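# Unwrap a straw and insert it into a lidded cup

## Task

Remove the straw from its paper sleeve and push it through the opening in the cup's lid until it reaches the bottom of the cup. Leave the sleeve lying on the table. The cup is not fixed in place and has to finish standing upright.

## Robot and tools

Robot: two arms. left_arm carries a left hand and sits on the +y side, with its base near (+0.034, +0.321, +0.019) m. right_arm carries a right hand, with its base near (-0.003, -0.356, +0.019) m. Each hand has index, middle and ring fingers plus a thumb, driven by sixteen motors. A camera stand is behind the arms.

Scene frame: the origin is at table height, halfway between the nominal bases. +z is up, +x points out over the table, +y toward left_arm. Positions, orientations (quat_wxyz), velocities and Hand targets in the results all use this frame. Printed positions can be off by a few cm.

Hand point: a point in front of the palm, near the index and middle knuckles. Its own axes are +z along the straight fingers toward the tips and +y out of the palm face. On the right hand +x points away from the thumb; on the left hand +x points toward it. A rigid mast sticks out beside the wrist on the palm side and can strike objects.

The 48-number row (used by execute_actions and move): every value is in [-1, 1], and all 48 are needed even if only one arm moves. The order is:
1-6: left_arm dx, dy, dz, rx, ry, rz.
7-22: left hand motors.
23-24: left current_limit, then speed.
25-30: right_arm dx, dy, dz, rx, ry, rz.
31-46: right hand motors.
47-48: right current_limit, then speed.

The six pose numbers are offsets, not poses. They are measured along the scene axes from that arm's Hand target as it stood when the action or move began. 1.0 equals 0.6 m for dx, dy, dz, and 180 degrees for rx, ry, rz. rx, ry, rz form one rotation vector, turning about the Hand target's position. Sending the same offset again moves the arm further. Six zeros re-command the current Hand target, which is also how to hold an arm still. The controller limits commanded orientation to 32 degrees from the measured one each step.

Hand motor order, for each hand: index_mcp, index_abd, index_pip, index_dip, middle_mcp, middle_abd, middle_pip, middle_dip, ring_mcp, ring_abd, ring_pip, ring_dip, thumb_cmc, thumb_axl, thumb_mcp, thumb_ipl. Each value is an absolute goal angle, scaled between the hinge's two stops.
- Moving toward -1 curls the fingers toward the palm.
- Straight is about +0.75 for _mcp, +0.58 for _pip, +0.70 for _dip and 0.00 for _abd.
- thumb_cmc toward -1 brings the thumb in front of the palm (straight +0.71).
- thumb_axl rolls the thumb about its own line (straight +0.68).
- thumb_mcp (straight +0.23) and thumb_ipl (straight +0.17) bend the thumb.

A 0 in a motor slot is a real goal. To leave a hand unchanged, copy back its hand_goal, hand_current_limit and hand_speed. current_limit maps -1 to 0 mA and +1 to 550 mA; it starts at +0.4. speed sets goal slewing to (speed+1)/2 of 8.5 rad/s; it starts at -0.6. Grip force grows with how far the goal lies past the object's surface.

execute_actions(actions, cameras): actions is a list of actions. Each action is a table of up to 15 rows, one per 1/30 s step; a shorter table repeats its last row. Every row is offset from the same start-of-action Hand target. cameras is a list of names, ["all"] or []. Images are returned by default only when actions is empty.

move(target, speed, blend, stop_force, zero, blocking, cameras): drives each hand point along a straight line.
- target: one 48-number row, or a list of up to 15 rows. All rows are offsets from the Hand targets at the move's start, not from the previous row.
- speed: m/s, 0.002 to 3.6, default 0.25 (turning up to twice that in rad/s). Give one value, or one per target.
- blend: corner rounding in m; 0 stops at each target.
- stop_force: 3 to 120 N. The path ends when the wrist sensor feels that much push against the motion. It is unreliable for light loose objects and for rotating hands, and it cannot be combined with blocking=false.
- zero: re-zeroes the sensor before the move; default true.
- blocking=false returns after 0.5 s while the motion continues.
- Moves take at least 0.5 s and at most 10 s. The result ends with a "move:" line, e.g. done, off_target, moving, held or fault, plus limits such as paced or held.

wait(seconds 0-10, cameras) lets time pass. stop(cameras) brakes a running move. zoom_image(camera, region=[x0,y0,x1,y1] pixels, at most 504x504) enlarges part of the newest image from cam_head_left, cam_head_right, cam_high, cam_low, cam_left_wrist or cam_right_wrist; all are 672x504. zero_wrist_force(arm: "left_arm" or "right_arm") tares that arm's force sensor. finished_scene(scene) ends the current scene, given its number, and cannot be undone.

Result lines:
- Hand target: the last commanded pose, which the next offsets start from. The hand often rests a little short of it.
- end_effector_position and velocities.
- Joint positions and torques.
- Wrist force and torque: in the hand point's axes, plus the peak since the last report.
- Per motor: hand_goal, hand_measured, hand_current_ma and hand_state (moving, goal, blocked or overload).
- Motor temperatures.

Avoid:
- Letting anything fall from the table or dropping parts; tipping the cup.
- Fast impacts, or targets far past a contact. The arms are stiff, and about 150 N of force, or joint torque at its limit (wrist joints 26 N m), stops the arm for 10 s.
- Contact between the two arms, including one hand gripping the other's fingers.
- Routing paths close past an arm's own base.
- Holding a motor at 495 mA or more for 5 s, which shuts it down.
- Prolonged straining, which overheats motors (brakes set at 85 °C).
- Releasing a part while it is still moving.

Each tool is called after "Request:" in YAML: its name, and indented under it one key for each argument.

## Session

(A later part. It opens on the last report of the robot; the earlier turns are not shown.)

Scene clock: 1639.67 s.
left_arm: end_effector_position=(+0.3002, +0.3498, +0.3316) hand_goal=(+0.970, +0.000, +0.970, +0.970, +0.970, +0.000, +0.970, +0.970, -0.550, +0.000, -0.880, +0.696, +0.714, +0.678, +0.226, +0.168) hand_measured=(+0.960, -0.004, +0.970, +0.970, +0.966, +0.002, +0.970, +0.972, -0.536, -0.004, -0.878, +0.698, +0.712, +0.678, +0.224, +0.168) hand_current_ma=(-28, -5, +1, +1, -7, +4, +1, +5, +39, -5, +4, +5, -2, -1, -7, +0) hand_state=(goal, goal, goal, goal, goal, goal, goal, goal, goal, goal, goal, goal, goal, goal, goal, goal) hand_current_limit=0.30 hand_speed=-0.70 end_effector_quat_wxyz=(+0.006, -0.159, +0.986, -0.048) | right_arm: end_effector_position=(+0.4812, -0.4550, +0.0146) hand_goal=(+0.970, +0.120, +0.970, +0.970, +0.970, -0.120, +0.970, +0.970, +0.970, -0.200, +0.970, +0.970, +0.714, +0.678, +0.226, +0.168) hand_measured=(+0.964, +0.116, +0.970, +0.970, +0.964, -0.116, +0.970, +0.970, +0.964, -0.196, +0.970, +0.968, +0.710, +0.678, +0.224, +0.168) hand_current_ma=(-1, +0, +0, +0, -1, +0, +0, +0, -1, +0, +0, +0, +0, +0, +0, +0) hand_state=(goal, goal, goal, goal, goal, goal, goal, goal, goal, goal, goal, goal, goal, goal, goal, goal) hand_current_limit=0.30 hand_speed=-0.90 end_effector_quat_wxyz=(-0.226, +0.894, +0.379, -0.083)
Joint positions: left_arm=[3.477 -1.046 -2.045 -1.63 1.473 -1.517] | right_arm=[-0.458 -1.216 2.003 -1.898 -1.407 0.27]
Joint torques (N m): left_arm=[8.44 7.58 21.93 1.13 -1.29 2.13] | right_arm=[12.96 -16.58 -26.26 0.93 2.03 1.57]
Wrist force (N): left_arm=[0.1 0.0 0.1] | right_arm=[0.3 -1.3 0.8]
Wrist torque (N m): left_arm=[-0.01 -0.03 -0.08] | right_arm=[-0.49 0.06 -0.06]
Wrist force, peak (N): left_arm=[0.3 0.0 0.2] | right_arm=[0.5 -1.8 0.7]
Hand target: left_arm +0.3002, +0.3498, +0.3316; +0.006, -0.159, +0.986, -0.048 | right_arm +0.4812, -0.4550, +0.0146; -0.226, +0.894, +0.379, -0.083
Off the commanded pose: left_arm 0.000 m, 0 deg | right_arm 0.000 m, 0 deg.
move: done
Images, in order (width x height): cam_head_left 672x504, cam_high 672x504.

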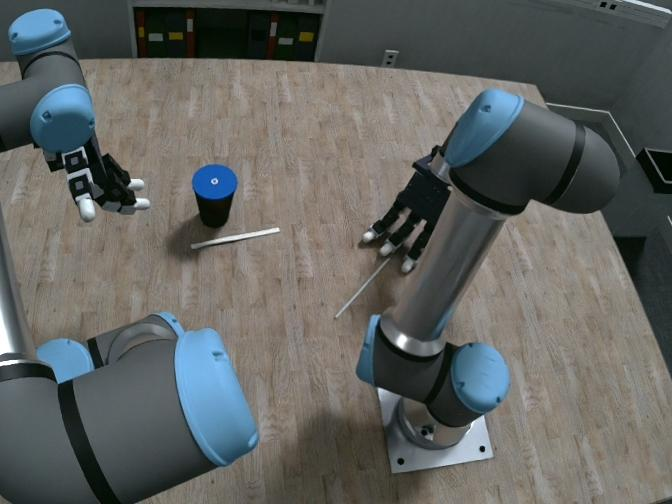

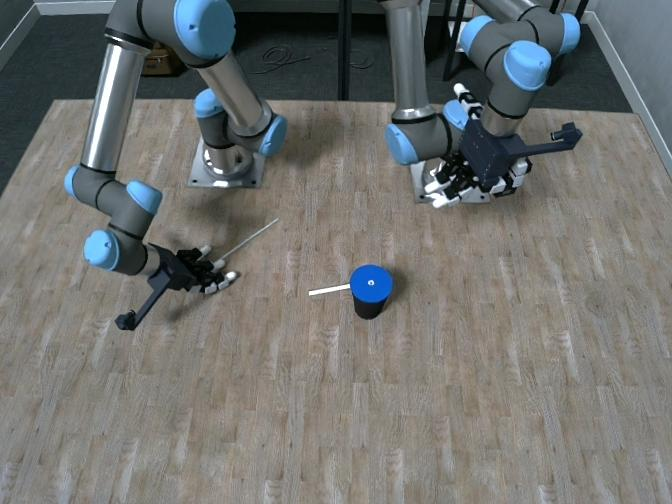

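Request:
move:
  target:
    - [0,0,0,0,0,0,0.97,0.0,0.97,0.97,0.97,0.0,0.97,0.97,-0.55,0.0,-0.88,0.696,0.714,0.678,0.226,0.168,0.3,-0.7,0,0,0.08,0,0,0,0.97,0.12,0.97,0.97,0.97,-0.12,0.97,0.97,0.97,-0.2,0.97,0.97,0.714,0.678,0.226,0.168,0.3,-0.9]
    - [0,0,0,0,0,0,0.97,0.0,0.97,0.97,0.97,0.0,0.97,0.97,-0.55,0.0,-0.88,0.696,0.714,0.678,0.226,0.168,0.3,-0.7,-0.0612,0.1258,0.034,0.0392,0.056,0.0397,0.97,0.25,0.97,0.97,0.97,-0.25,0.97,0.97,0.97,-0.35,0.97,0.97,0.714,0.678,0.226,0.168,0.5,-0.4]
  speed: [0.06,0.12]
  cameras: ["cam_high", "cam_head_left", "cam_low"]

Request:
zoom_image:
  camera: "cam_high"
  region: [190, 200, 300, 277]

Request:
zoom_image:
  camera: "cam_head_left"
  region: [310, 210, 420, 330]

Scene clock: 1658.40 s.
left_arm: end_effector_position=(+0.3002, +0.3498, +0.3316) hand_goal=(+0.970, +0.000, +0.970, +0.970, +0.970, +0.000, +0.970, +0.970, -0.550, +0.000, -0.880, +0.696, +0.714, +0.678, +0.226, +0.168) hand_measured=(+0.960, -0.004, +0.970, +0.970, +0.966, +0.002, +0.970, +0.972, -0.536, -0.004, -0.878, +0.698, +0.712, +0.678, +0.224, +0.168) hand_current_ma=(-28, -5, +1, +1, -7, +4, +1, +5, +39, -5, +4, +5, -2, -1, -7, +0) hand_state=(goal, goal, goal, goal, goal, goal, goal, goal, goal, goal, goal, goal, goal, goal, goal, goal) hand_current_limit=0.30 hand_speed=-0.70 end_effector_quat_wxyz=(+0.006, -0.159, +0.986, -0.048) | right_arm: end_effector_position=(+0.4444, -0.3796, +0.0350) hand_goal=(+0.970, +0.250, +0.970, +0.970, +0.970, -0.250, +0.970, +0.970, +0.970, -0.350, +0.970, +0.970, +0.714, +0.678, +0.226, +0.168) hand_measured=(+0.964, +0.246, +0.970, +0.970, +0.964, -0.246, +0.970, +0.970, +0.964, -0.346, +0.970, +0.968, +0.710, +0.678, +0.224, +0.168) hand_current_ma=(-1, +0, +0, +0, -1, +0, +0, +0, -1, +0, +0, +0, +0, +0, +0, +0) hand_state=(goal, goal, goal, goal, goal, goal, goal, goal, goal, goal, goal, goal, goal, goal, goal, goal) hand_current_limit=0.50 hand_speed=-0.40 end_effector_quat_wxyz=(-0.307, +0.842, +0.417, -0.152)
Joint positions: left_arm=[3.477 -1.046 -2.045 -1.63 1.473 -1.517] | right_arm=[-0.356 -1.24 1.949 -1.602 -1.384 0.226]
Joint torques (N m): left_arm=[5.91 6.86 22.39 0.91 -1.54 2.04] | right_arm=[13.1 -15.84 -26.89 1.58 2.03 -1.36]
Wrist force (N): left_arm=[0.1 0.1 0.0] | right_arm=[0.3 -2.1 1.2]
Wrist torque (N m): left_arm=[0.01 -0.02 -0.09] | right_arm=[-0.68 0.10 0.03]
Wrist force, peak (N): left_arm=[0.0 0.2 0.3] | right_arm=[0.3 -2.4 1.3]
Hand target: left_arm +0.3002, +0.3498, +0.3316; +0.006, -0.159, +0.986, -0.048 | right_arm +0.4444, -0.3795, +0.0350; -0.307, +0.842, +0.417, -0.152
Off the commanded pose: left_arm 0.000 m, 0 deg | right_arm 0.000 m, 0 deg.
move: done
Images, in order (width x height): cam_head_left 672x504, cam_high 672x504, cam_low 672x504.

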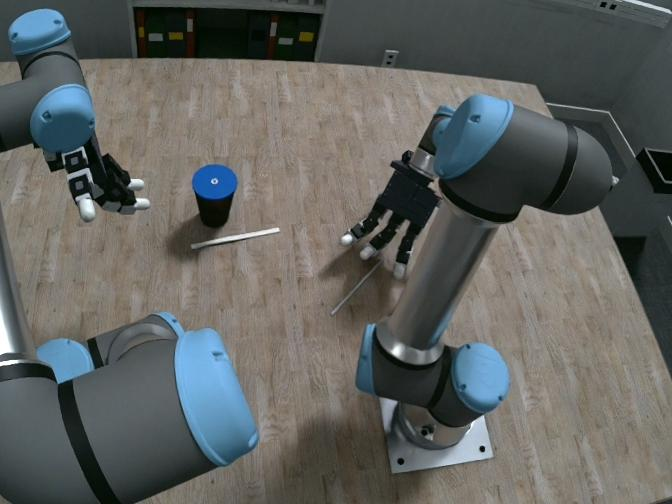

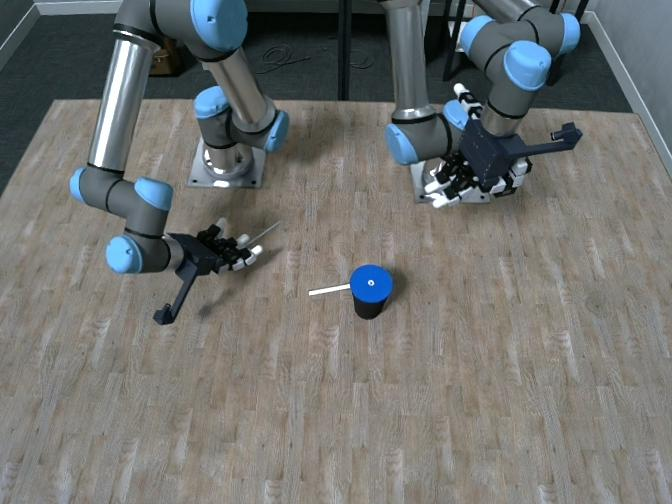

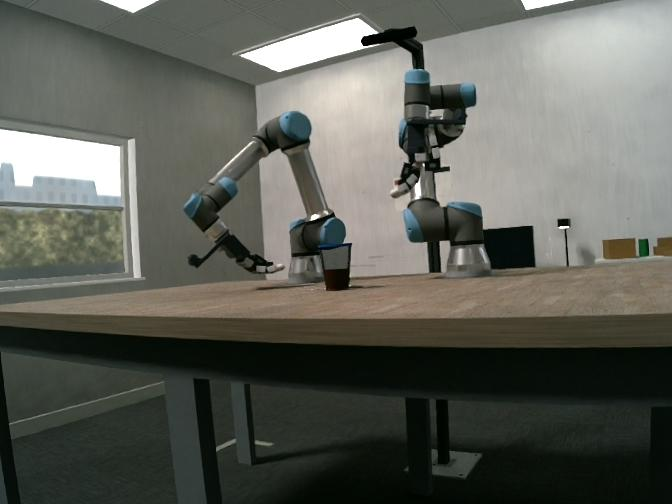

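Scaled by 4.582 from the camera's 672x504 image, which has a finer 960x720 frame.

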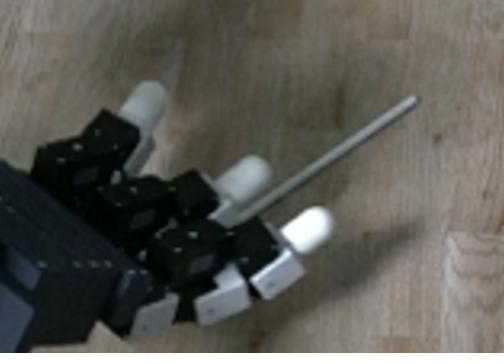

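Scaled by 4.200 from the camera's 672x504 image, which has a finer 960x720 frame.

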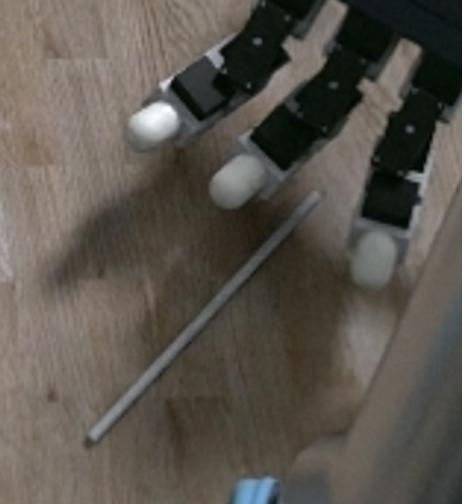

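Request:
execute_actions:
  actions: []
  cameras: ["cam_high","cam_head_left","cam_head_right"]

Request:
zoom_image:
  camera: "cam_head_left"
  region: [310, 210, 420, 330]

Request:
zoom_image:
  camera: "cam_high"
  region: [180, 190, 320, 310]

Scene clock: 1679.17 s.
left_arm: end_effector_position=(+0.3002, +0.3498, +0.3316) hand_goal=(+0.970, +0.000, +0.970, +0.970, +0.970, +0.000, +0.970, +0.970, -0.550, +0.000, -0.880, +0.696, +0.714, +0.678, +0.226, +0.168) hand_measured=(+0.960, -0.004, +0.970, +0.970, +0.966, +0.002, +0.970, +0.972, -0.536, -0.004, -0.878, +0.698, +0.712, +0.678, +0.224, +0.168) hand_current_ma=(-28, -5, +1, +1, -7, +4, +1, +5, +39, -5, +4, +5, -2, -1, -7, +0) hand_state=(goal, goal, goal, goal, goal, goal, goal, goal, goal, goal, goal, goal, goal, goal, goal, goal) hand_current_limit=0.30 hand_speed=-0.70 end_effector_quat_wxyz=(+0.006, -0.159, +0.986, -0.048) | right_arm: end_effector_position=(+0.4444, -0.3795, +0.0350) hand_goal=(+0.970, +0.250, +0.970, +0.970, +0.970, -0.250, +0.970, +0.970, +0.970, -0.350, +0.970, +0.970, +0.714, +0.678, +0.226, +0.168) hand_measured=(+0.964, +0.246, +0.970, +0.970, +0.964, -0.246, +0.970, +0.970, +0.964, -0.346, +0.970, +0.968, +0.710, +0.678, +0.224, +0.168) hand_current_ma=(-1, +0, +0, +0, -1, +0, +0, +0, -1, +0, +0, +0, +0, +0, +0, +0) hand_state=(goal, goal, goal, goal, goal, goal, goal, goal, goal, goal, goal, goal, goal, goal, goal, goal) hand_current_limit=0.50 hand_speed=-0.40 end_effector_quat_wxyz=(-0.307, +0.842, +0.417, -0.152)
Joint positions: left_arm=[3.477 -1.046 -2.045 -1.63 1.473 -1.517] | right_arm=[-0.356 -1.24 1.949 -1.602 -1.384 0.226]
Joint velocities: within noise
Joint torques (N m): left_arm=[7.91 8.45 22.62 0.84 -1.19 1.36] | right_arm=[12.71 -15.66 -27.19 1.67 2.09 -1.27]
Motor temperatures (°C): left_arm=[30 32 34 40 36 38] | right_arm=[29 29 30 33 31 35]
Wrist force (N): left_arm=[0.0 0.0 0.1] | right_arm=[0.4 -2.1 0.9]
Wrist torque (N m): left_arm=[-0.01 -0.01 -0.09] | right_arm=[-0.66 0.09 0.04]
Wrist force, peak (N): left_arm=[0.2 0.0 0.3] | right_arm=[0.1 -2.3 1.2]
Hand target: left_arm +0.3002, +0.3498, +0.3316; +0.006, -0.159, +0.986, -0.048 | right_arm +0.4444, -0.3795, +0.0350; -0.307, +0.842, +0.417, -0.152
Off the commanded pose: left_arm 0.000 m, 0 deg | right_arm 0.000 m, 0 deg.
Images, in order (width x height): cam_head_left 672x504, cam_head_right 672x504, cam_high 672x504.

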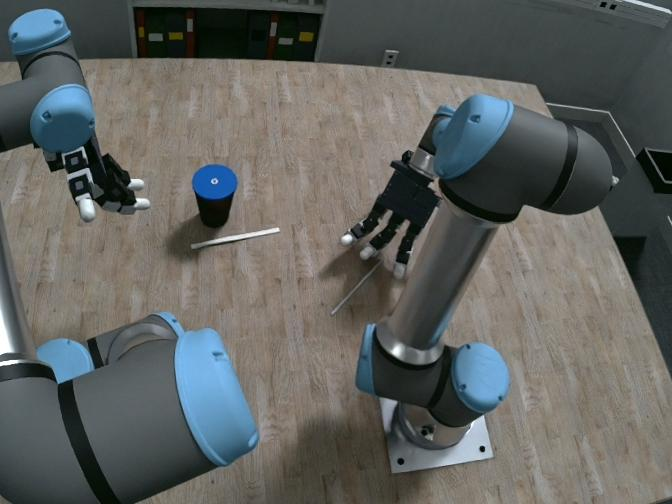

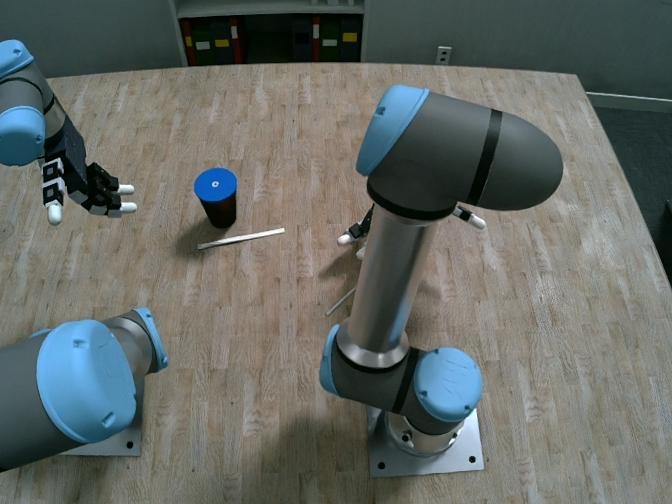

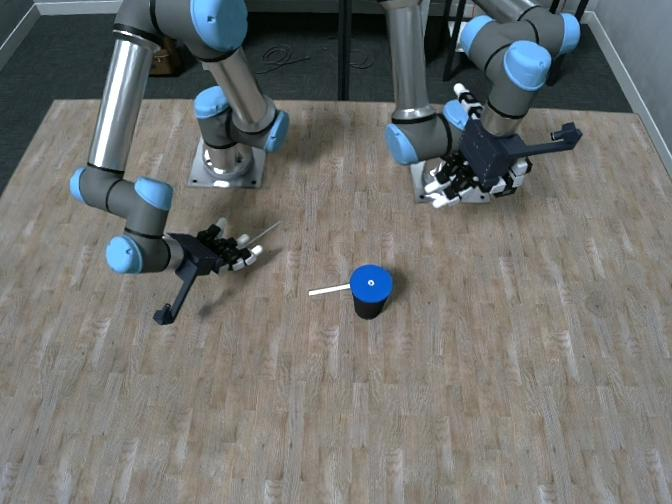

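Scaled by 4.200 from the camera's 672x504 image, which has a finer 960x720 frame.

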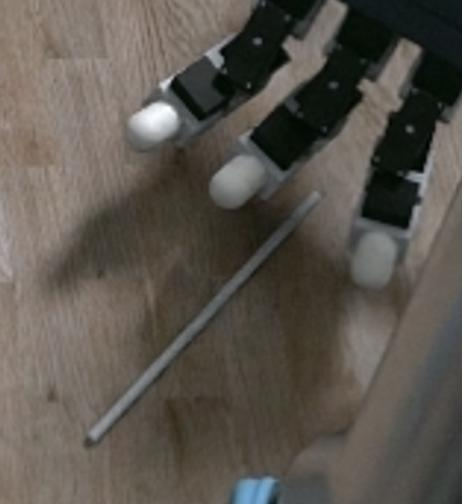

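Scaled by 3.600 from the camera's 672x504 image, which has a finer 960x720 frame.

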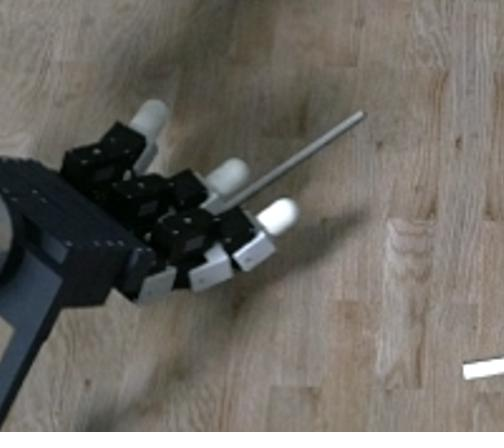

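Request:
move:
  target: [0,0,0,0,0,0,0.97,0,0.97,0.97,0.97,0,0.97,0.97,-0.55,0,-0.88,0.696,0.714,0.678,0.226,0.168,0.3,-0.7,0.008,0.008,-0.05,0,0,0,0.97,0.25,0.97,0.97,0.97,-0.25,0.97,0.97,0.97,-0.35,0.97,0.97,0.714,0.678,0.226,0.168,0.5,-0.4]
  speed: 0.06
  cameras: ["cam_high","cam_head_left"]

Request:
zoom_image:
  camera: "cam_head_left"
  region: [310, 210, 420, 330]

Request:
zoom_image:
  camera: "cam_high"
  region: [180, 190, 320, 310]

Scene clock: 1714.93 s.
left_arm: end_effector_position=(+0.3002, +0.3498, +0.3316) hand_goal=(+0.970, +0.000, +0.970, +0.970, +0.970, +0.000, +0.970, +0.970, -0.550, +0.000, -0.880, +0.696, +0.714, +0.678, +0.226, +0.168) hand_measured=(+0.960, -0.004, +0.970, +0.970, +0.966, +0.002, +0.970, +0.972, -0.536, -0.004, -0.878, +0.698, +0.712, +0.678, +0.224, +0.168) hand_current_ma=(-28, -5, +1, +1, -7, +4, +1, +5, +39, -5, +4, +5, -2, -1, -7, +0) hand_state=(goal, goal, goal, goal, goal, goal, goal, goal, goal, goal, goal, goal, goal, goal, goal, goal) hand_current_limit=0.30 hand_speed=-0.70 end_effector_quat_wxyz=(+0.006, -0.159, +0.986, -0.048) | right_arm: end_effector_position=(+0.4492, -0.3748, +0.0052) hand_goal=(+0.970, +0.250, +0.970, +0.970, +0.970, -0.250, +0.970, +0.970, +0.970, -0.350, +0.970, +0.970, +0.714, +0.678, +0.226, +0.168) hand_measured=(+0.964, +0.246, +0.970, +0.970, +0.964, -0.246, +0.970, +0.970, +0.964, -0.346, +0.970, +0.968, +0.710, +0.678, +0.224, +0.168) hand_current_ma=(-1, +0, +0, +0, -1, +0, +0, +0, -1, +0, +0, +0, +0, +0, +0, +0) hand_state=(goal, goal, goal, goal, goal, goal, goal, goal, goal, goal, goal, goal, goal, goal, goal, goal) hand_current_limit=0.50 hand_speed=-0.40 end_effector_quat_wxyz=(-0.307, +0.842, +0.417, -0.152)
Joint positions: left_arm=[3.477 -1.046 -2.045 -1.63 1.473 -1.517] | right_arm=[-0.345 -1.18 1.962 -1.676 -1.376 0.236]
Joint torques (N m): left_arm=[5.91 7.72 22.83 0.98 -1.44 1.95] | right_arm=[12.44 -15.75 -5.05 -2.45 2.07 1.74]
Wrist force (N): left_arm=[0.0 0.0 0.1] | right_arm=[0.4 -2.0 0.8]
Wrist torque (N m): left_arm=[-0.02 -0.01 -0.09] | right_arm=[-0.66 0.07 -0.03]
Wrist force, peak (N): left_arm=[0.1 0.0 0.4] | right_arm=[0.1 -2.7 1.0]
Hand target: left_arm +0.3002, +0.3498, +0.3316; +0.006, -0.159, +0.986, -0.048 | right_arm +0.4492, -0.3747, +0.0050; -0.307, +0.842, +0.417, -0.152
Off the commanded pose: left_arm 0.000 m, 0 deg | right_arm 0.000 m, 0 deg.
move: done
Images, in order (width x height): cam_head_left 672x504, cam_high 672x504.

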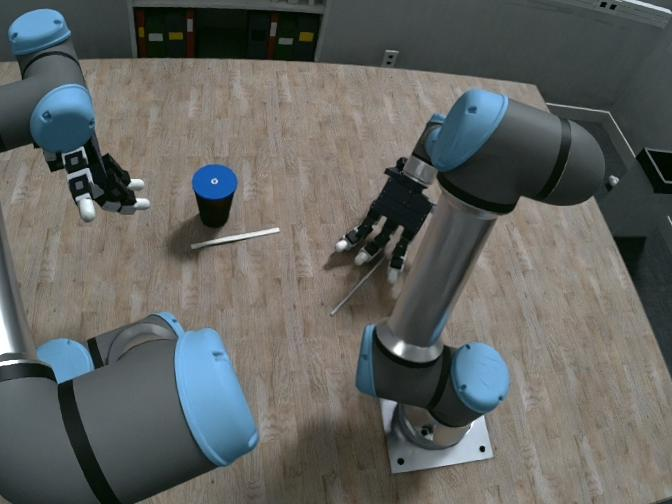

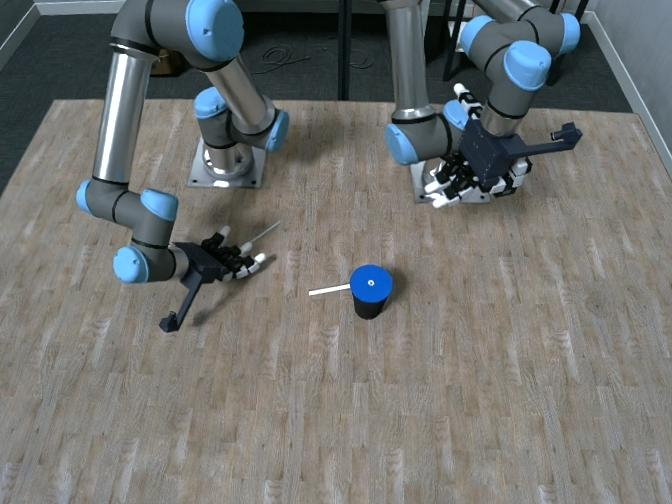

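Scaled by 4.200 from the camera's 672x504 image, which has a finer 960x720 frame.

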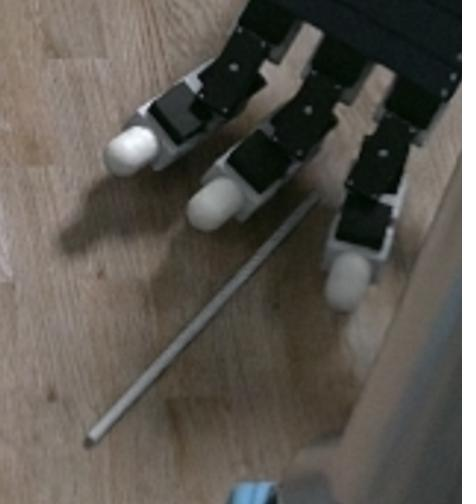

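Scaled by 3.600 from the camera's 672x504 image, which has a finer 960x720 frame.

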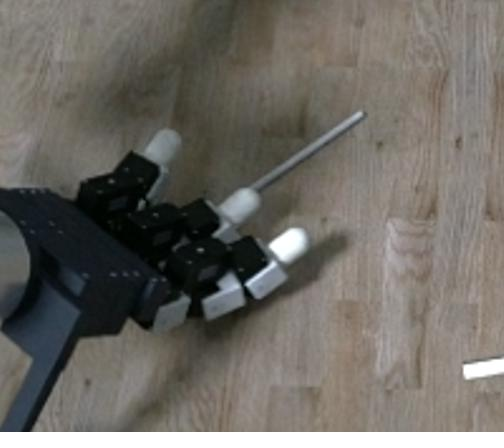

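Request:
move:
  target: [0,0,0,0,0,0,0.97,0,0.97,0.97,0.97,0,0.97,0.97,-0.55,0,-0.88,0.696,0.714,0.678,0.226,0.168,0.3,-0.7,0.0165,0.013,-0.015,0,0,0,0.97,0.25,0.97,0.97,0.97,-0.25,0.97,0.97,0.97,-0.35,0.97,0.97,0.714,0.678,0.226,0.168,0.5,-0.4]
  speed: 0.06
  cameras: ["cam_high","cam_head_left"]

Request:
zoom_image:
  camera: "cam_head_left"
  region: [320, 210, 410, 310]

Request:
zoom_image:
  camera: "cam_high"
  region: [200, 200, 290, 290]

Scene clock: 1723.97 s.
left_arm: end_effector_position=(+0.3002, +0.3498, +0.3316) hand_goal=(+0.970, +0.000, +0.970, +0.970, +0.970, +0.000, +0.970, +0.970, -0.550, +0.000, -0.880, +0.696, +0.714, +0.678, +0.226, +0.168) hand_measured=(+0.960, -0.004, +0.970, +0.970, +0.966, +0.002, +0.970, +0.972, -0.536, -0.004, -0.878, +0.698, +0.712, +0.678, +0.224, +0.168) hand_current_ma=(-28, -5, +1, +1, -7, +4, +1, +5, +39, -5, +4, +5, -2, -1, -7, +0) hand_state=(goal, goal, goal, goal, goal, goal, goal, goal, goal, goal, goal, goal, goal, goal, goal, goal) hand_current_limit=0.30 hand_speed=-0.70 end_effector_quat_wxyz=(+0.006, -0.159, +0.986, -0.048) | right_arm: end_effector_position=(+0.4590, -0.3670, -0.0039) hand_goal=(+0.970, +0.250, +0.970, +0.970, +0.970, -0.250, +0.970, +0.970, +0.970, -0.350, +0.970, +0.970, +0.714, +0.678, +0.226, +0.168) hand_measured=(+0.964, +0.246, +0.970, +0.970, +0.964, -0.246, +0.970, +0.970, +0.964, -0.346, +0.970, +0.968, +0.710, +0.678, +0.224, +0.168) hand_current_ma=(-1, +0, +0, +0, -1, +0, +0, +0, -1, +0, +0, +0, +0, +0, +0, +0) hand_state=(goal, goal, goal, goal, goal, goal, goal, goal, goal, goal, goal, goal, goal, goal, goal, goal) hand_current_limit=0.50 hand_speed=-0.40 end_effector_quat_wxyz=(-0.307, +0.842, +0.417, -0.152)
Joint positions: left_arm=[3.477 -1.046 -2.045 -1.63 1.473 -1.517] | right_arm=[-0.324 -1.147 1.943 -1.693 -1.364 0.252]
Joint torques (N m): left_arm=[7.7 8.2 24.7 1.15 -1.6 1.66] | right_arm=[12.88 -19.56 -25.76 -2.49 1.85 1.46]
Wrist force (N): left_arm=[0.3 0.0 0.3] | right_arm=[0.2 -1.9 0.7]
Wrist torque (N m): left_arm=[-0.03 -0.04 -0.06] | right_arm=[-0.64 0.10 -0.04]
Wrist force, peak (N): left_arm=[-0.1 0.2 0.3] | right_arm=[0.5 -2.5 1.1]
Hand target: left_arm +0.3002, +0.3498, +0.3316; +0.006, -0.159, +0.986, -0.048 | right_arm +0.4591, -0.3669, -0.0040; -0.307, +0.842, +0.417, -0.152
Off the commanded pose: left_arm 0.000 m, 0 deg | right_arm 0.000 m, 0 deg.
move: done
Images, in order (width x height): cam_head_left 672x504, cam_high 672x504.

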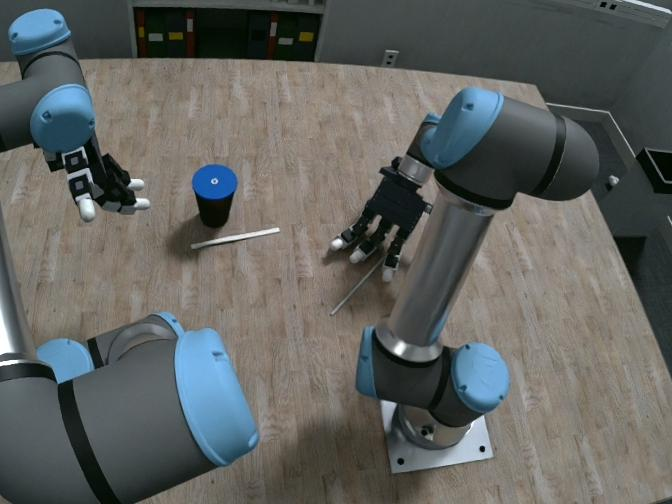

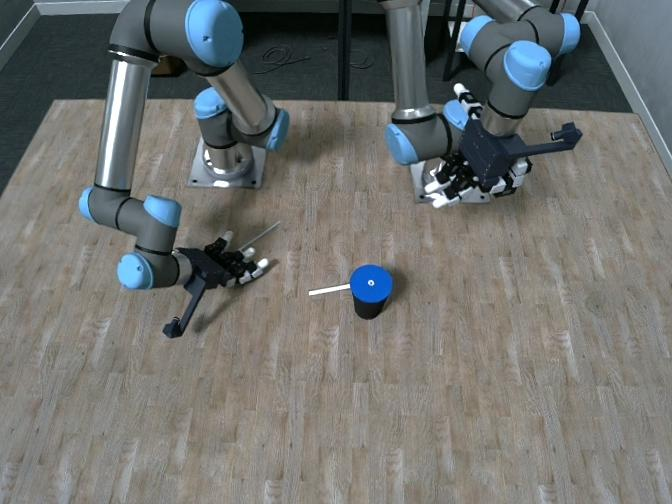

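Scaled by 5.040 from the camera's 672x504 image, which has a finer 960x720 frame.

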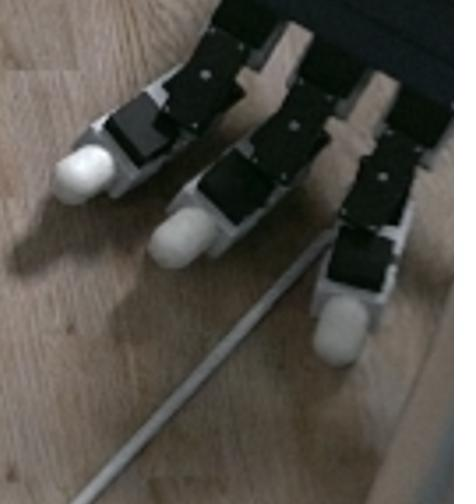

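Scaled by 5.600 from the camera's 672x504 image, which has a finer 960x720 frame.

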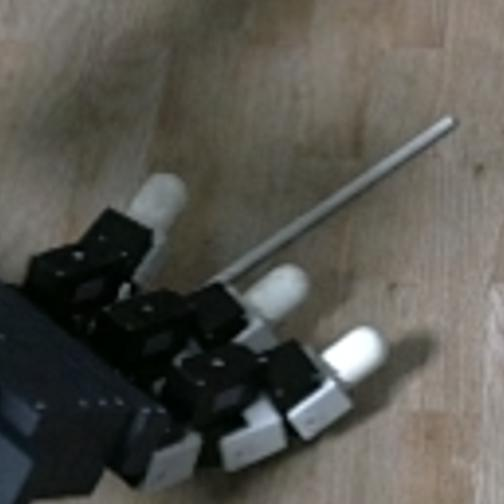

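Request:
move:
  target: [0,0,0,0,0,0,0.97,0,0.97,0.97,0.97,0,0.97,0.97,-0.55,0,-0.88,0.696,0.714,0.678,0.226,0.168,0.3,-0.7,-0.0077,-0.010,0,0,0,-0.0167,0.97,0.25,0.97,0.97,0.97,-0.25,0.97,0.97,0.97,-0.35,0.97,0.97,0.714,0.678,0.226,0.168,0.5,-0.4]
  speed: 0.06

Request:
move:
  target: [0,0,0,0,0,0,0.97,0,0.97,0.97,0.97,0,0.97,0.97,-0.55,0,-0.88,0.696,0.714,0.678,0.226,0.168,0.3,-0.7,0,0,-0.04,0,0,0,0.97,0.25,0.97,0.97,0.97,-0.25,0.97,0.97,0.97,-0.35,0.97,0.97,0.714,0.678,0.226,0.168,0.5,-0.4]
  speed: 0.012
  stop_force: 3
  cameras: ["cam_high","cam_head_left"]

Request:
zoom_image:
  camera: "cam_head_left"
  region: [320, 210, 410, 310]

Request:
zoom_image:
  camera: "cam_high"
  region: [200, 200, 290, 290]

Scene clock: 1733.07 s.
left_arm: end_effector_position=(+0.3002, +0.3498, +0.3316) hand_goal=(+0.970, +0.000, +0.970, +0.970, +0.970, +0.000, +0.970, +0.970, -0.550, +0.000, -0.880, +0.696, +0.714, +0.678, +0.226, +0.168) hand_measured=(+0.960, -0.004, +0.970, +0.970, +0.966, +0.002, +0.970, +0.972, -0.536, -0.004, -0.878, +0.698, +0.712, +0.678, +0.224, +0.168) hand_current_ma=(-28, -5, +1, +1, -7, +4, +1, +5, +39, -5, +4, +5, -2, -1, -7, +0) hand_state=(goal, goal, goal, goal, goal, goal, goal, goal, goal, goal, goal, goal, goal, goal, goal, goal) hand_current_limit=0.30 hand_speed=-0.70 end_effector_quat_wxyz=(+0.006, -0.159, +0.986, -0.048) | right_arm: end_effector_position=(+0.4546, -0.3728, -0.0040) hand_goal=(+0.970, +0.250, +0.970, +0.970, +0.970, -0.250, +0.970, +0.970, +0.970, -0.350, +0.970, +0.970, +0.714, +0.678, +0.226, +0.168) hand_measured=(+0.964, +0.246, +0.970, +0.970, +0.964, -0.246, +0.970, +0.970, +0.964, -0.346, +0.970, +0.968, +0.710, +0.678, +0.224, +0.168) hand_current_ma=(-1, +0, +0, +0, -1, +0, +0, +0, -1, +0, +0, +0, +0, +0, +0, +0) hand_state=(goal, goal, goal, goal, goal, goal, goal, goal, goal, goal, goal, goal, goal, goal, goal, goal) hand_current_limit=0.50 hand_speed=-0.40 end_effector_quat_wxyz=(-0.311, +0.852, +0.395, -0.144)
Joint positions: left_arm=[3.477 -1.046 -2.045 -1.63 1.473 -1.517] | right_arm=[-0.346 -1.156 1.96 -1.706 -1.345 0.276]
Joint torques (N m): left_arm=[7.06 7.69 23.37 1.01 -1.36 1.64] | right_arm=[-13.12 -43.88 -7.03 -2.86 2.27 1.73]
Wrist force (N): left_arm=[0.0 0.1 0.1] | right_arm=[0.4 -1.7 1.0]
Wrist torque (N m): left_arm=[0.00 -0.01 -0.09] | right_arm=[-0.66 0.06 -0.01]
Wrist force, peak (N): left_arm=[0.3 0.1 0.3] | right_arm=[0.7 -2.3 0.5]
Hand target: left_arm +0.3002, +0.3498, +0.3316; +0.006, -0.159, +0.986, -0.048 | right_arm +0.4545, -0.3729, -0.0040; -0.311, +0.853, +0.394, -0.144
Off the commanded pose: left_arm 0.000 m, 0 deg | right_arm 0.000 m, 0 deg.
move: done

Scene clock: 1735.27 s.
left_arm: end_effector_position=(+0.3002, +0.3498, +0.3316) hand_goal=(+0.970, +0.000, +0.970, +0.970, +0.970, +0.000, +0.970, +0.970, -0.550, +0.000, -0.880, +0.696, +0.714, +0.678, +0.226, +0.168) hand_measured=(+0.960, -0.004, +0.970, +0.970, +0.966, +0.002, +0.970, +0.972, -0.536, -0.004, -0.878, +0.698, +0.712, +0.678, +0.224, +0.168) hand_current_ma=(-28, -5, +1, +1, -7, +4, +1, +5, +39, -5, +4, +5, -2, -1, -7, +0) hand_state=(goal, goal, goal, goal, goal, goal, goal, goal, goal, goal, goal, goal, goal, goal, goal, goal) hand_current_limit=0.30 hand_speed=-0.70 end_effector_quat_wxyz=(+0.006, -0.159, +0.986, -0.048) | right_arm: end_effector_position=(+0.4545, -0.3729, -0.0153) hand_goal=(+0.970, +0.250, +0.970, +0.970, +0.970, -0.250, +0.970, +0.970, +0.970, -0.350, +0.970, +0.970, +0.714, +0.678, +0.226, +0.168) hand_measured=(+0.966, +0.246, +0.970, +0.970, +0.966, -0.246, +0.970, +0.970, +0.966, -0.346, +0.970, +0.968, +0.710, +0.678, +0.224, +0.168) hand_current_ma=(+0, +0, +0, +0, +0, +0, +0, +0, +0, +0, +0, +0, +0, +0, +0, +0) hand_state=(goal, goal, goal, goal, goal, goal, goal, goal, goal, goal, goal, goal, goal, goal, goal, goal) hand_current_limit=0.50 hand_speed=-0.40 end_effector_quat_wxyz=(-0.311, +0.853, +0.394, -0.144)
Joint positions: left_arm=[3.477 -1.046 -2.045 -1.63 1.473 -1.517] | right_arm=[-0.346 -1.136 1.968 -1.735 -1.345 0.276]
Joint torques (N m): left_arm=[6.6 7.98 23.02 0.83 -1.27 1.72] | right_arm=[-9.99 -44.74 -25.48 1.51 1.39 1.62]
Wrist force (N): left_arm=[0.2 0.0 0.0] | right_arm=[0.3 -2.5 0.3]
Wrist torque (N m): left_arm=[-0.01 -0.03 -0.08] | right_arm=[-0.63 0.09 -0.05]
Wrist force, peak (N): left_arm=[0.2 -0.1 0.3] | right_arm=[0.3 -3.3 -3.2]
Hand target: left_arm +0.3002, +0.3498, +0.3316; +0.006, -0.159, +0.986, -0.048 | right_arm +0.4545, -0.3729, -0.0153; -0.311, +0.853, +0.394, -0.144 (not the last commanded pose)
Off the commanded pose: left_arm 0.000 m, 0 deg | right_arm 0.013 m, 0 deg.
move: contact (right_arm)
Images, in order (width x height): cam_head_left 672x504, cam_high 672x504.

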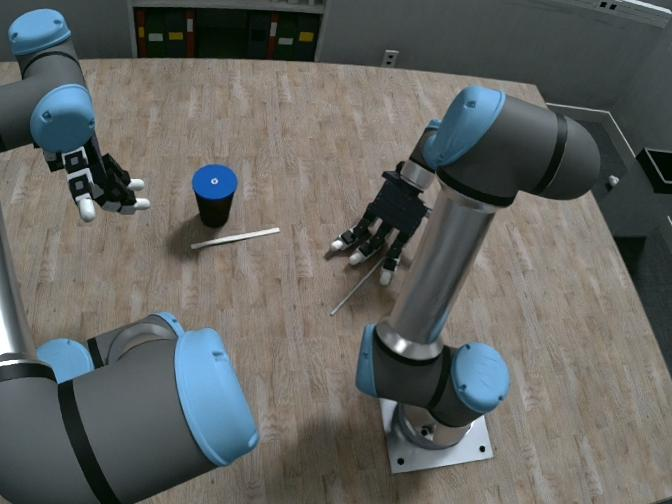

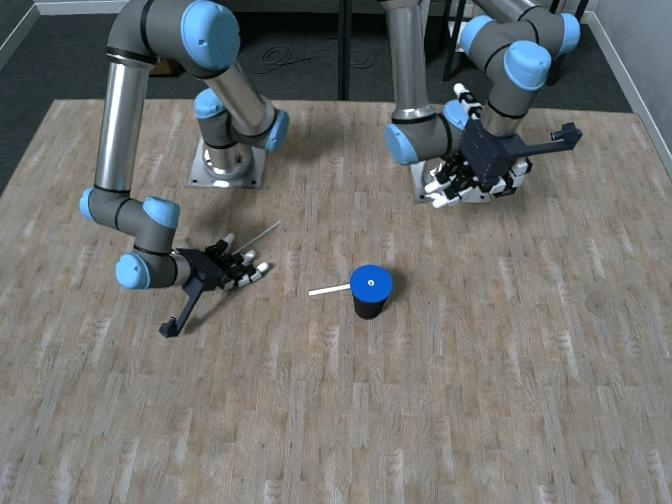

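Scaled by 5.040 from the camera's 672x504 image, which has a finer 960x720 frame.

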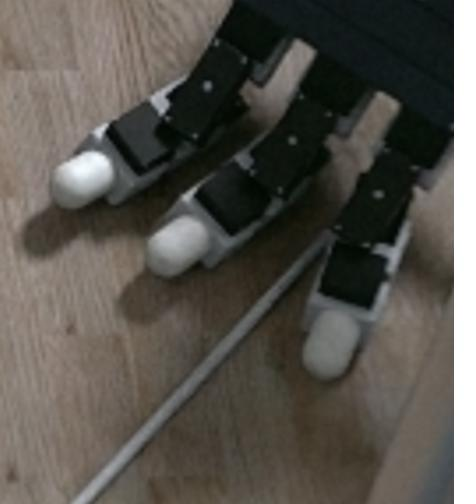

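Scaled by 5.600 from the camera's 672x504 image, which has a finer 960x720 frame.

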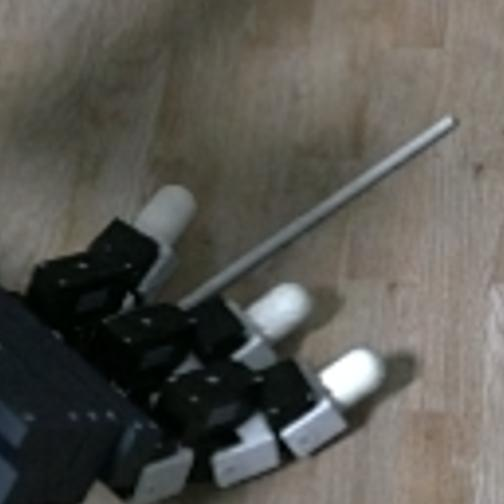

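Request:
move:
  target: [0,0,0,0,0,0,0.97,0,0.97,0.97,0.97,0,0.97,0.97,-0.55,0,-0.88,0.696,0.714,0.678,0.226,0.168,0.3,-0.7,0,0,0,0,0,0,0.97,-0.3,0.97,0.97,0.97,0.3,0.97,0.97,0.97,-0.35,0.97,0.97,0.714,0.678,0.226,0.168,0.1,-0.93]
  speed: 0.06
  cameras: ["cam_high","cam_head_left"]

Request:
zoom_image:
  camera: "cam_head_left"
  region: [320, 210, 410, 310]

Request:
zoom_image:
  camera: "cam_high"
  region: [200, 200, 290, 290]

Scene clock: 1743.20 s.
left_arm: end_effector_position=(+0.3002, +0.3498, +0.3316) hand_goal=(+0.970, +0.000, +0.970, +0.970, +0.970, +0.000, +0.970, +0.970, -0.550, +0.000, -0.880, +0.696, +0.714, +0.678, +0.226, +0.168) hand_measured=(+0.960, -0.004, +0.970, +0.970, +0.966, +0.002, +0.970, +0.972, -0.536, -0.004, -0.878, +0.698, +0.712, +0.678, +0.224, +0.168) hand_current_ma=(-28, -5, +1, +1, -7, +4, +1, +5, +39, -5, +4, +5, -2, -1, -7, +0) hand_state=(goal, goal, goal, goal, goal, goal, goal, goal, goal, goal, goal, goal, goal, goal, goal, goal) hand_current_limit=0.30 hand_speed=-0.70 end_effector_quat_wxyz=(+0.006, -0.159, +0.986, -0.048) | right_arm: end_effector_position=(+0.4545, -0.3729, -0.0153) hand_goal=(+0.970, -0.300, +0.970, +0.970, +0.970, +0.300, +0.970, +0.970, +0.970, -0.350, +0.970, +0.970, +0.714, +0.678, +0.226, +0.168) hand_measured=(+0.962, -0.076, +0.970, +0.970, +0.964, +0.072, +0.970, +0.970, +0.966, -0.346, +0.970, +0.968, +0.710, +0.678, +0.224, +0.168) hand_current_ma=(-1, +92, +0, +0, -1, -100, +0, +0, +0, +0, +0, +0, +0, +0, +0, +0) hand_state=(goal, moving, goal, goal, goal, moving, goal, goal, goal, goal, goal, goal, goal, goal, goal, goal) hand_current_limit=0.10 hand_speed=-0.93 end_effector_quat_wxyz=(-0.311, +0.853, +0.394, -0.144)
Joint positions: left_arm=[3.477 -1.046 -2.045 -1.63 1.473 -1.517] | right_arm=[-0.346 -1.136 1.968 -1.735 -1.345 0.276]
Joint torques (N m): left_arm=[5.88 8.44 21.98 1.32 -1.27 1.65] | right_arm=[2.15 -44.59 -24.55 1.41 -0.67 1.2]
Wrist force (N): left_arm=[0.1 -0.1 0.0] | right_arm=[0.2 -2.0 0.6]
Wrist torque (N m): left_arm=[-0.01 -0.02 -0.09] | right_arm=[-0.64 0.09 -0.05]
Wrist force, peak (N): left_arm=[0.0 0.3 0.3] | right_arm=[0.4 -2.7 0.5]
Hand target: left_arm +0.3002, +0.3498, +0.3316; +0.006, -0.159, +0.986, -0.048 | right_arm +0.4545, -0.3729, -0.0153; -0.311, +0.853, +0.394, -0.144
Off the commanded pose: left_arm 0.000 m, 0 deg | right_arm 0.000 m, 0 deg.
move: done
Images, in order (width x height): cam_head_left 672x504, cam_high 672x504.

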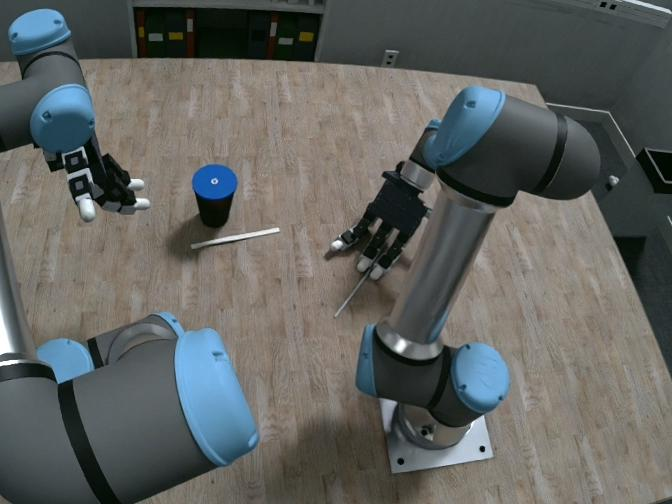

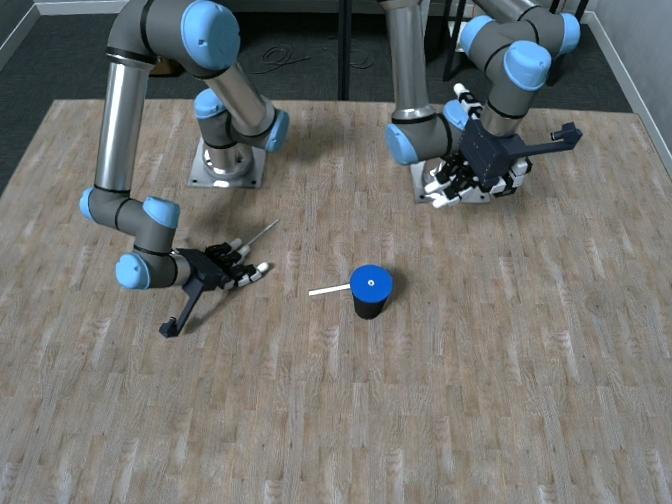

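Scaled by 5.040 from the camera's 672x504 image, which has a finer 960x720 frame.

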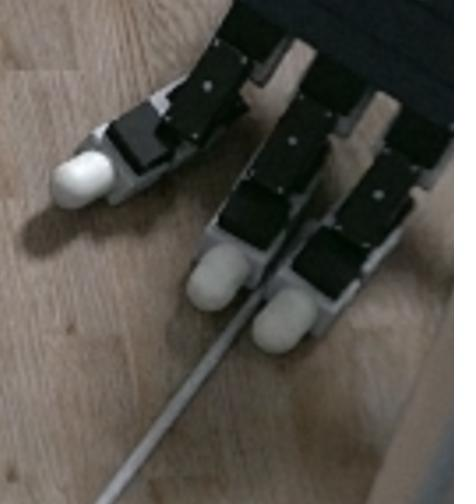

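Scaled by 5.600 from the camera's 672x504 image, which has a finer 960x720 frame.

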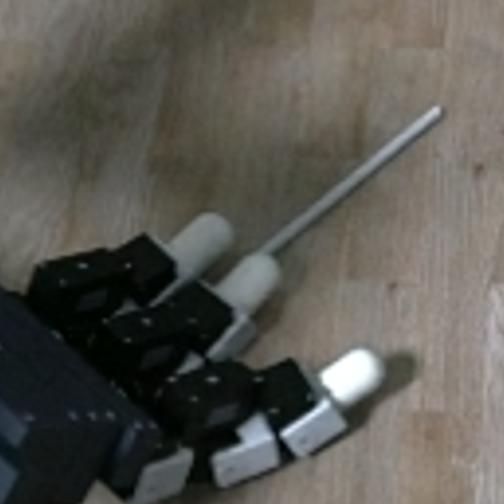

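Request:
move:
  target: [0,0,0,0,0,0,0.97,0,0.97,0.97,0.97,0,0.97,0.97,-0.55,0,-0.88,0.696,0.714,0.678,0.226,0.168,0.3,-0.7,0,0,0,0,0,0,0.97,-0.3,0.97,0.97,0.97,0.3,0.97,0.97,0.97,-0.35,0.97,0.97,0.714,0.678,0.226,0.168,0.5,-0.93]
  speed: 0.06

Request:
move:
  target: [0,0,0,0,0,0,0.97,0,0.97,0.97,0.97,0,0.97,0.97,-0.55,0,-0.88,0.696,0.714,0.678,0.226,0.168,0.3,-0.7,-0.008,0.008,0.08,0,0,0,0.97,-0.3,0.97,0.97,0.97,0.3,0.97,0.97,0.97,-0.35,0.97,0.97,0.714,0.678,0.226,0.168,0.5,-0.93]
  speed: 0.012
  cameras: ["cam_high","cam_head_left"]

Request:
zoom_image:
  camera: "cam_head_left"
  region: [320, 210, 410, 310]

Request:
zoom_image:
  camera: "cam_high"
  region: [200, 200, 290, 290]

Scene clock: 1749.87 s.
left_arm: end_effector_position=(+0.3002, +0.3498, +0.3316) hand_goal=(+0.970, +0.000, +0.970, +0.970, +0.970, +0.000, +0.970, +0.970, -0.550, +0.000, -0.880, +0.696, +0.714, +0.678, +0.226, +0.168) hand_measured=(+0.960, -0.004, +0.970, +0.970, +0.966, +0.002, +0.970, +0.972, -0.536, -0.004, -0.878, +0.698, +0.712, +0.678, +0.224, +0.168) hand_current_ma=(-28, -5, +1, +1, -7, +4, +1, +5, +39, -5, +4, +5, -2, -1, -7, +0) hand_state=(goal, goal, goal, goal, goal, goal, goal, goal, goal, goal, goal, goal, goal, goal, goal, goal) hand_current_limit=0.30 hand_speed=-0.70 end_effector_quat_wxyz=(+0.006, -0.159, +0.986, -0.048) | right_arm: end_effector_position=(+0.4545, -0.3729, -0.0153) hand_goal=(+0.970, -0.300, +0.970, +0.970, +0.970, +0.300, +0.970, +0.970, +0.970, -0.350, +0.970, +0.970, +0.714, +0.678, +0.226, +0.168) hand_measured=(+0.962, -0.088, +0.970, +0.970, +0.962, +0.078, +0.970, +0.970, +0.966, -0.346, +0.970, +0.968, +0.710, +0.678, +0.224, +0.168) hand_current_ma=(-1, +413, +0, +0, -1, -412, +0, +0, +0, +0, +0, +0, +0, +0, +0, +0) hand_state=(goal, blocked, goal, goal, goal, blocked, goal, goal, goal, goal, goal, goal, goal, goal, goal, goal) hand_current_limit=0.50 hand_speed=-0.93 end_effector_quat_wxyz=(-0.311, +0.853, +0.394, -0.144)
Joint positions: left_arm=[3.477 -1.046 -2.045 -1.63 1.473 -1.517] | right_arm=[-0.346 -1.136 1.968 -1.735 -1.345 0.276]
Joint torques (N m): left_arm=[6.63 7.71 23.09 1.39 -1.23 1.77] | right_arm=[10.47 -44.3 -24.05 1.45 -0.71 0.8]
Wrist force (N): left_arm=[0.1 0.1 0.2] | right_arm=[0.4 -2.4 0.8]
Wrist torque (N m): left_arm=[-0.01 -0.02 -0.08] | right_arm=[-0.70 0.08 -0.04]
Wrist force, peak (N): left_arm=[0.4 0.1 0.1] | right_arm=[0.4 -2.4 0.8]
Hand target: left_arm +0.3002, +0.3498, +0.3316; +0.006, -0.159, +0.986, -0.048 | right_arm +0.4545, -0.3729, -0.0153; -0.311, +0.853, +0.394, -0.144
Off the commanded pose: left_arm 0.000 m, 0 deg | right_arm 0.000 m, 0 deg.
move: done

Scene clock: 1754.27 s.
left_arm: end_effector_position=(+0.3002, +0.3498, +0.3316) hand_goal=(+0.970, +0.000, +0.970, +0.970, +0.970, +0.000, +0.970, +0.970, -0.550, +0.000, -0.880, +0.696, +0.714, +0.678, +0.226, +0.168) hand_measured=(+0.960, -0.004, +0.970, +0.970, +0.966, +0.002, +0.970, +0.972, -0.536, -0.004, -0.878, +0.698, +0.712, +0.678, +0.224, +0.168) hand_current_ma=(-28, -5, +1, +1, -7, +4, +1, +5, +39, -5, +4, +5, -2, -1, -7, +0) hand_state=(goal, goal, goal, goal, goal, goal, goal, goal, goal, goal, goal, goal, goal, goal, goal, goal) hand_current_limit=0.30 hand_speed=-0.70 end_effector_quat_wxyz=(+0.006, -0.159, +0.986, -0.048) | right_arm: end_effector_position=(+0.4497, -0.3682, +0.0325) hand_goal=(+0.970, -0.300, +0.970, +0.970, +0.970, +0.300, +0.970, +0.970, +0.970, -0.350, +0.970, +0.970, +0.714, +0.678, +0.226, +0.168) hand_measured=(+0.962, -0.090, +0.970, +0.970, +0.962, +0.078, +0.970, +0.970, +0.964, -0.346, +0.970, +0.968, +0.710, +0.678, +0.224, +0.168) hand_current_ma=(-1, +413, +0, +0, -1, -412, +0, +0, -1, +0, +0, +0, +0, +0, +0, +0) hand_state=(goal, blocked, goal, goal, goal, blocked, goal, goal, goal, goal, goal, goal, goal, goal, goal, goal) hand_current_limit=0.50 hand_speed=-0.93 end_effector_quat_wxyz=(-0.311, +0.853, +0.394, -0.144)
Joint positions: left_arm=[3.477 -1.046 -2.045 -1.63 1.473 -1.517] | right_arm=[-0.341 -1.23 1.946 -1.62 -1.341 0.281]
Joint torques (N m): left_arm=[6.38 7.43 22.57 1.32 -1.45 1.64] | right_arm=[13.17 -44.8 -25.63 1.69 2.06 1.67]
Wrist force (N): left_arm=[0.0 0.2 0.1] | right_arm=[0.2 -2.0 1.3]
Wrist torque (N m): left_arm=[0.00 -0.01 -0.09] | right_arm=[-0.72 0.10 -0.05]
Wrist force, peak (N): left_arm=[-0.1 0.2 0.3] | right_arm=[-0.1 -2.4 1.4]
Hand target: left_arm +0.3002, +0.3498, +0.3316; +0.006, -0.159, +0.986, -0.048 | right_arm +0.4497, -0.3681, +0.0327; -0.311, +0.853, +0.394, -0.144
Off the commanded pose: left_arm 0.000 m, 0 deg | right_arm 0.000 m, 0 deg.
move: done
Images, in order (width x height): cam_head_left 672x504, cam_high 672x504.

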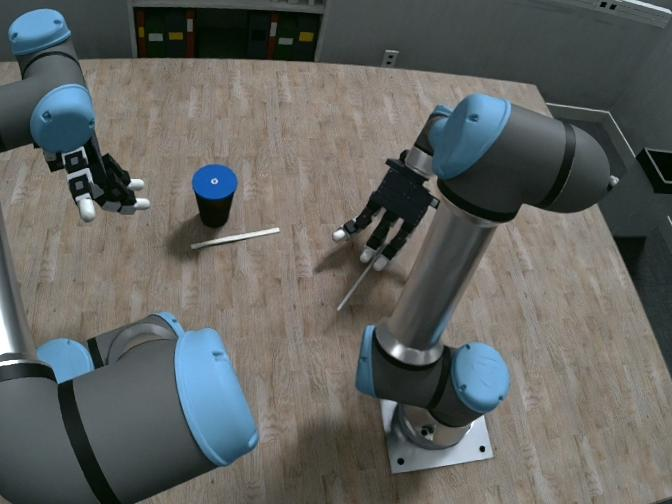

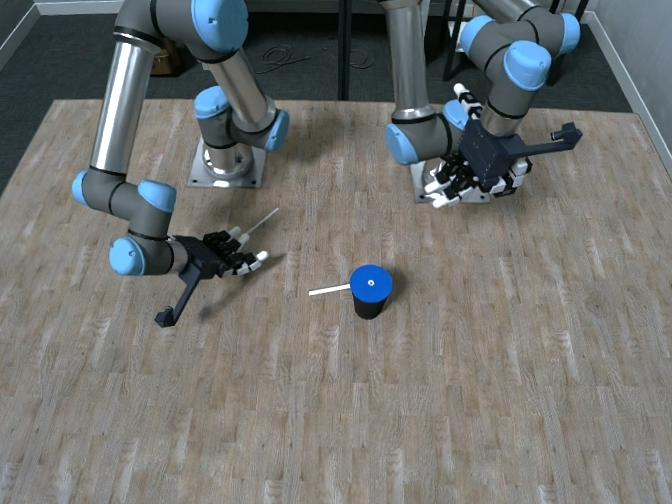

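Scaled by 5.040 from the camera's 672x504 image, which has a finer 960x720 frame.

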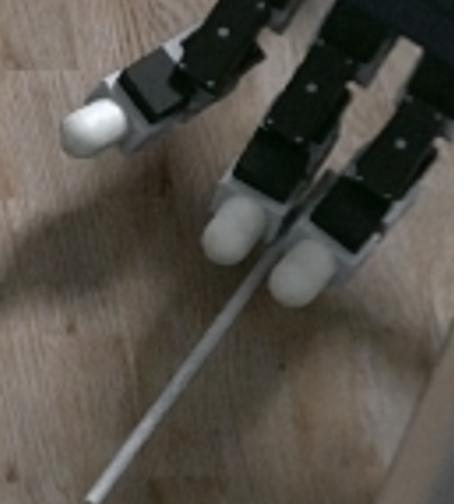

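Scaled by 5.600 from the camera's 672x504 image, which has a finer 960x720 frame.

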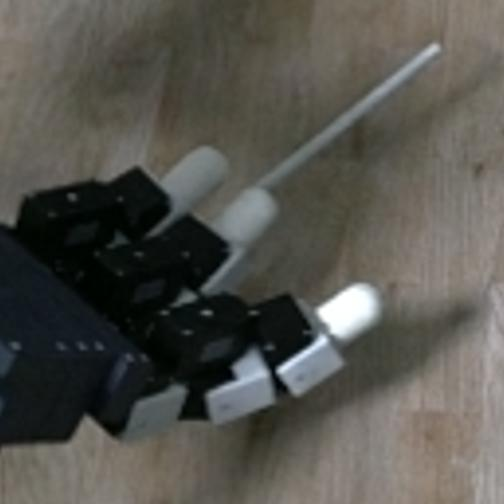

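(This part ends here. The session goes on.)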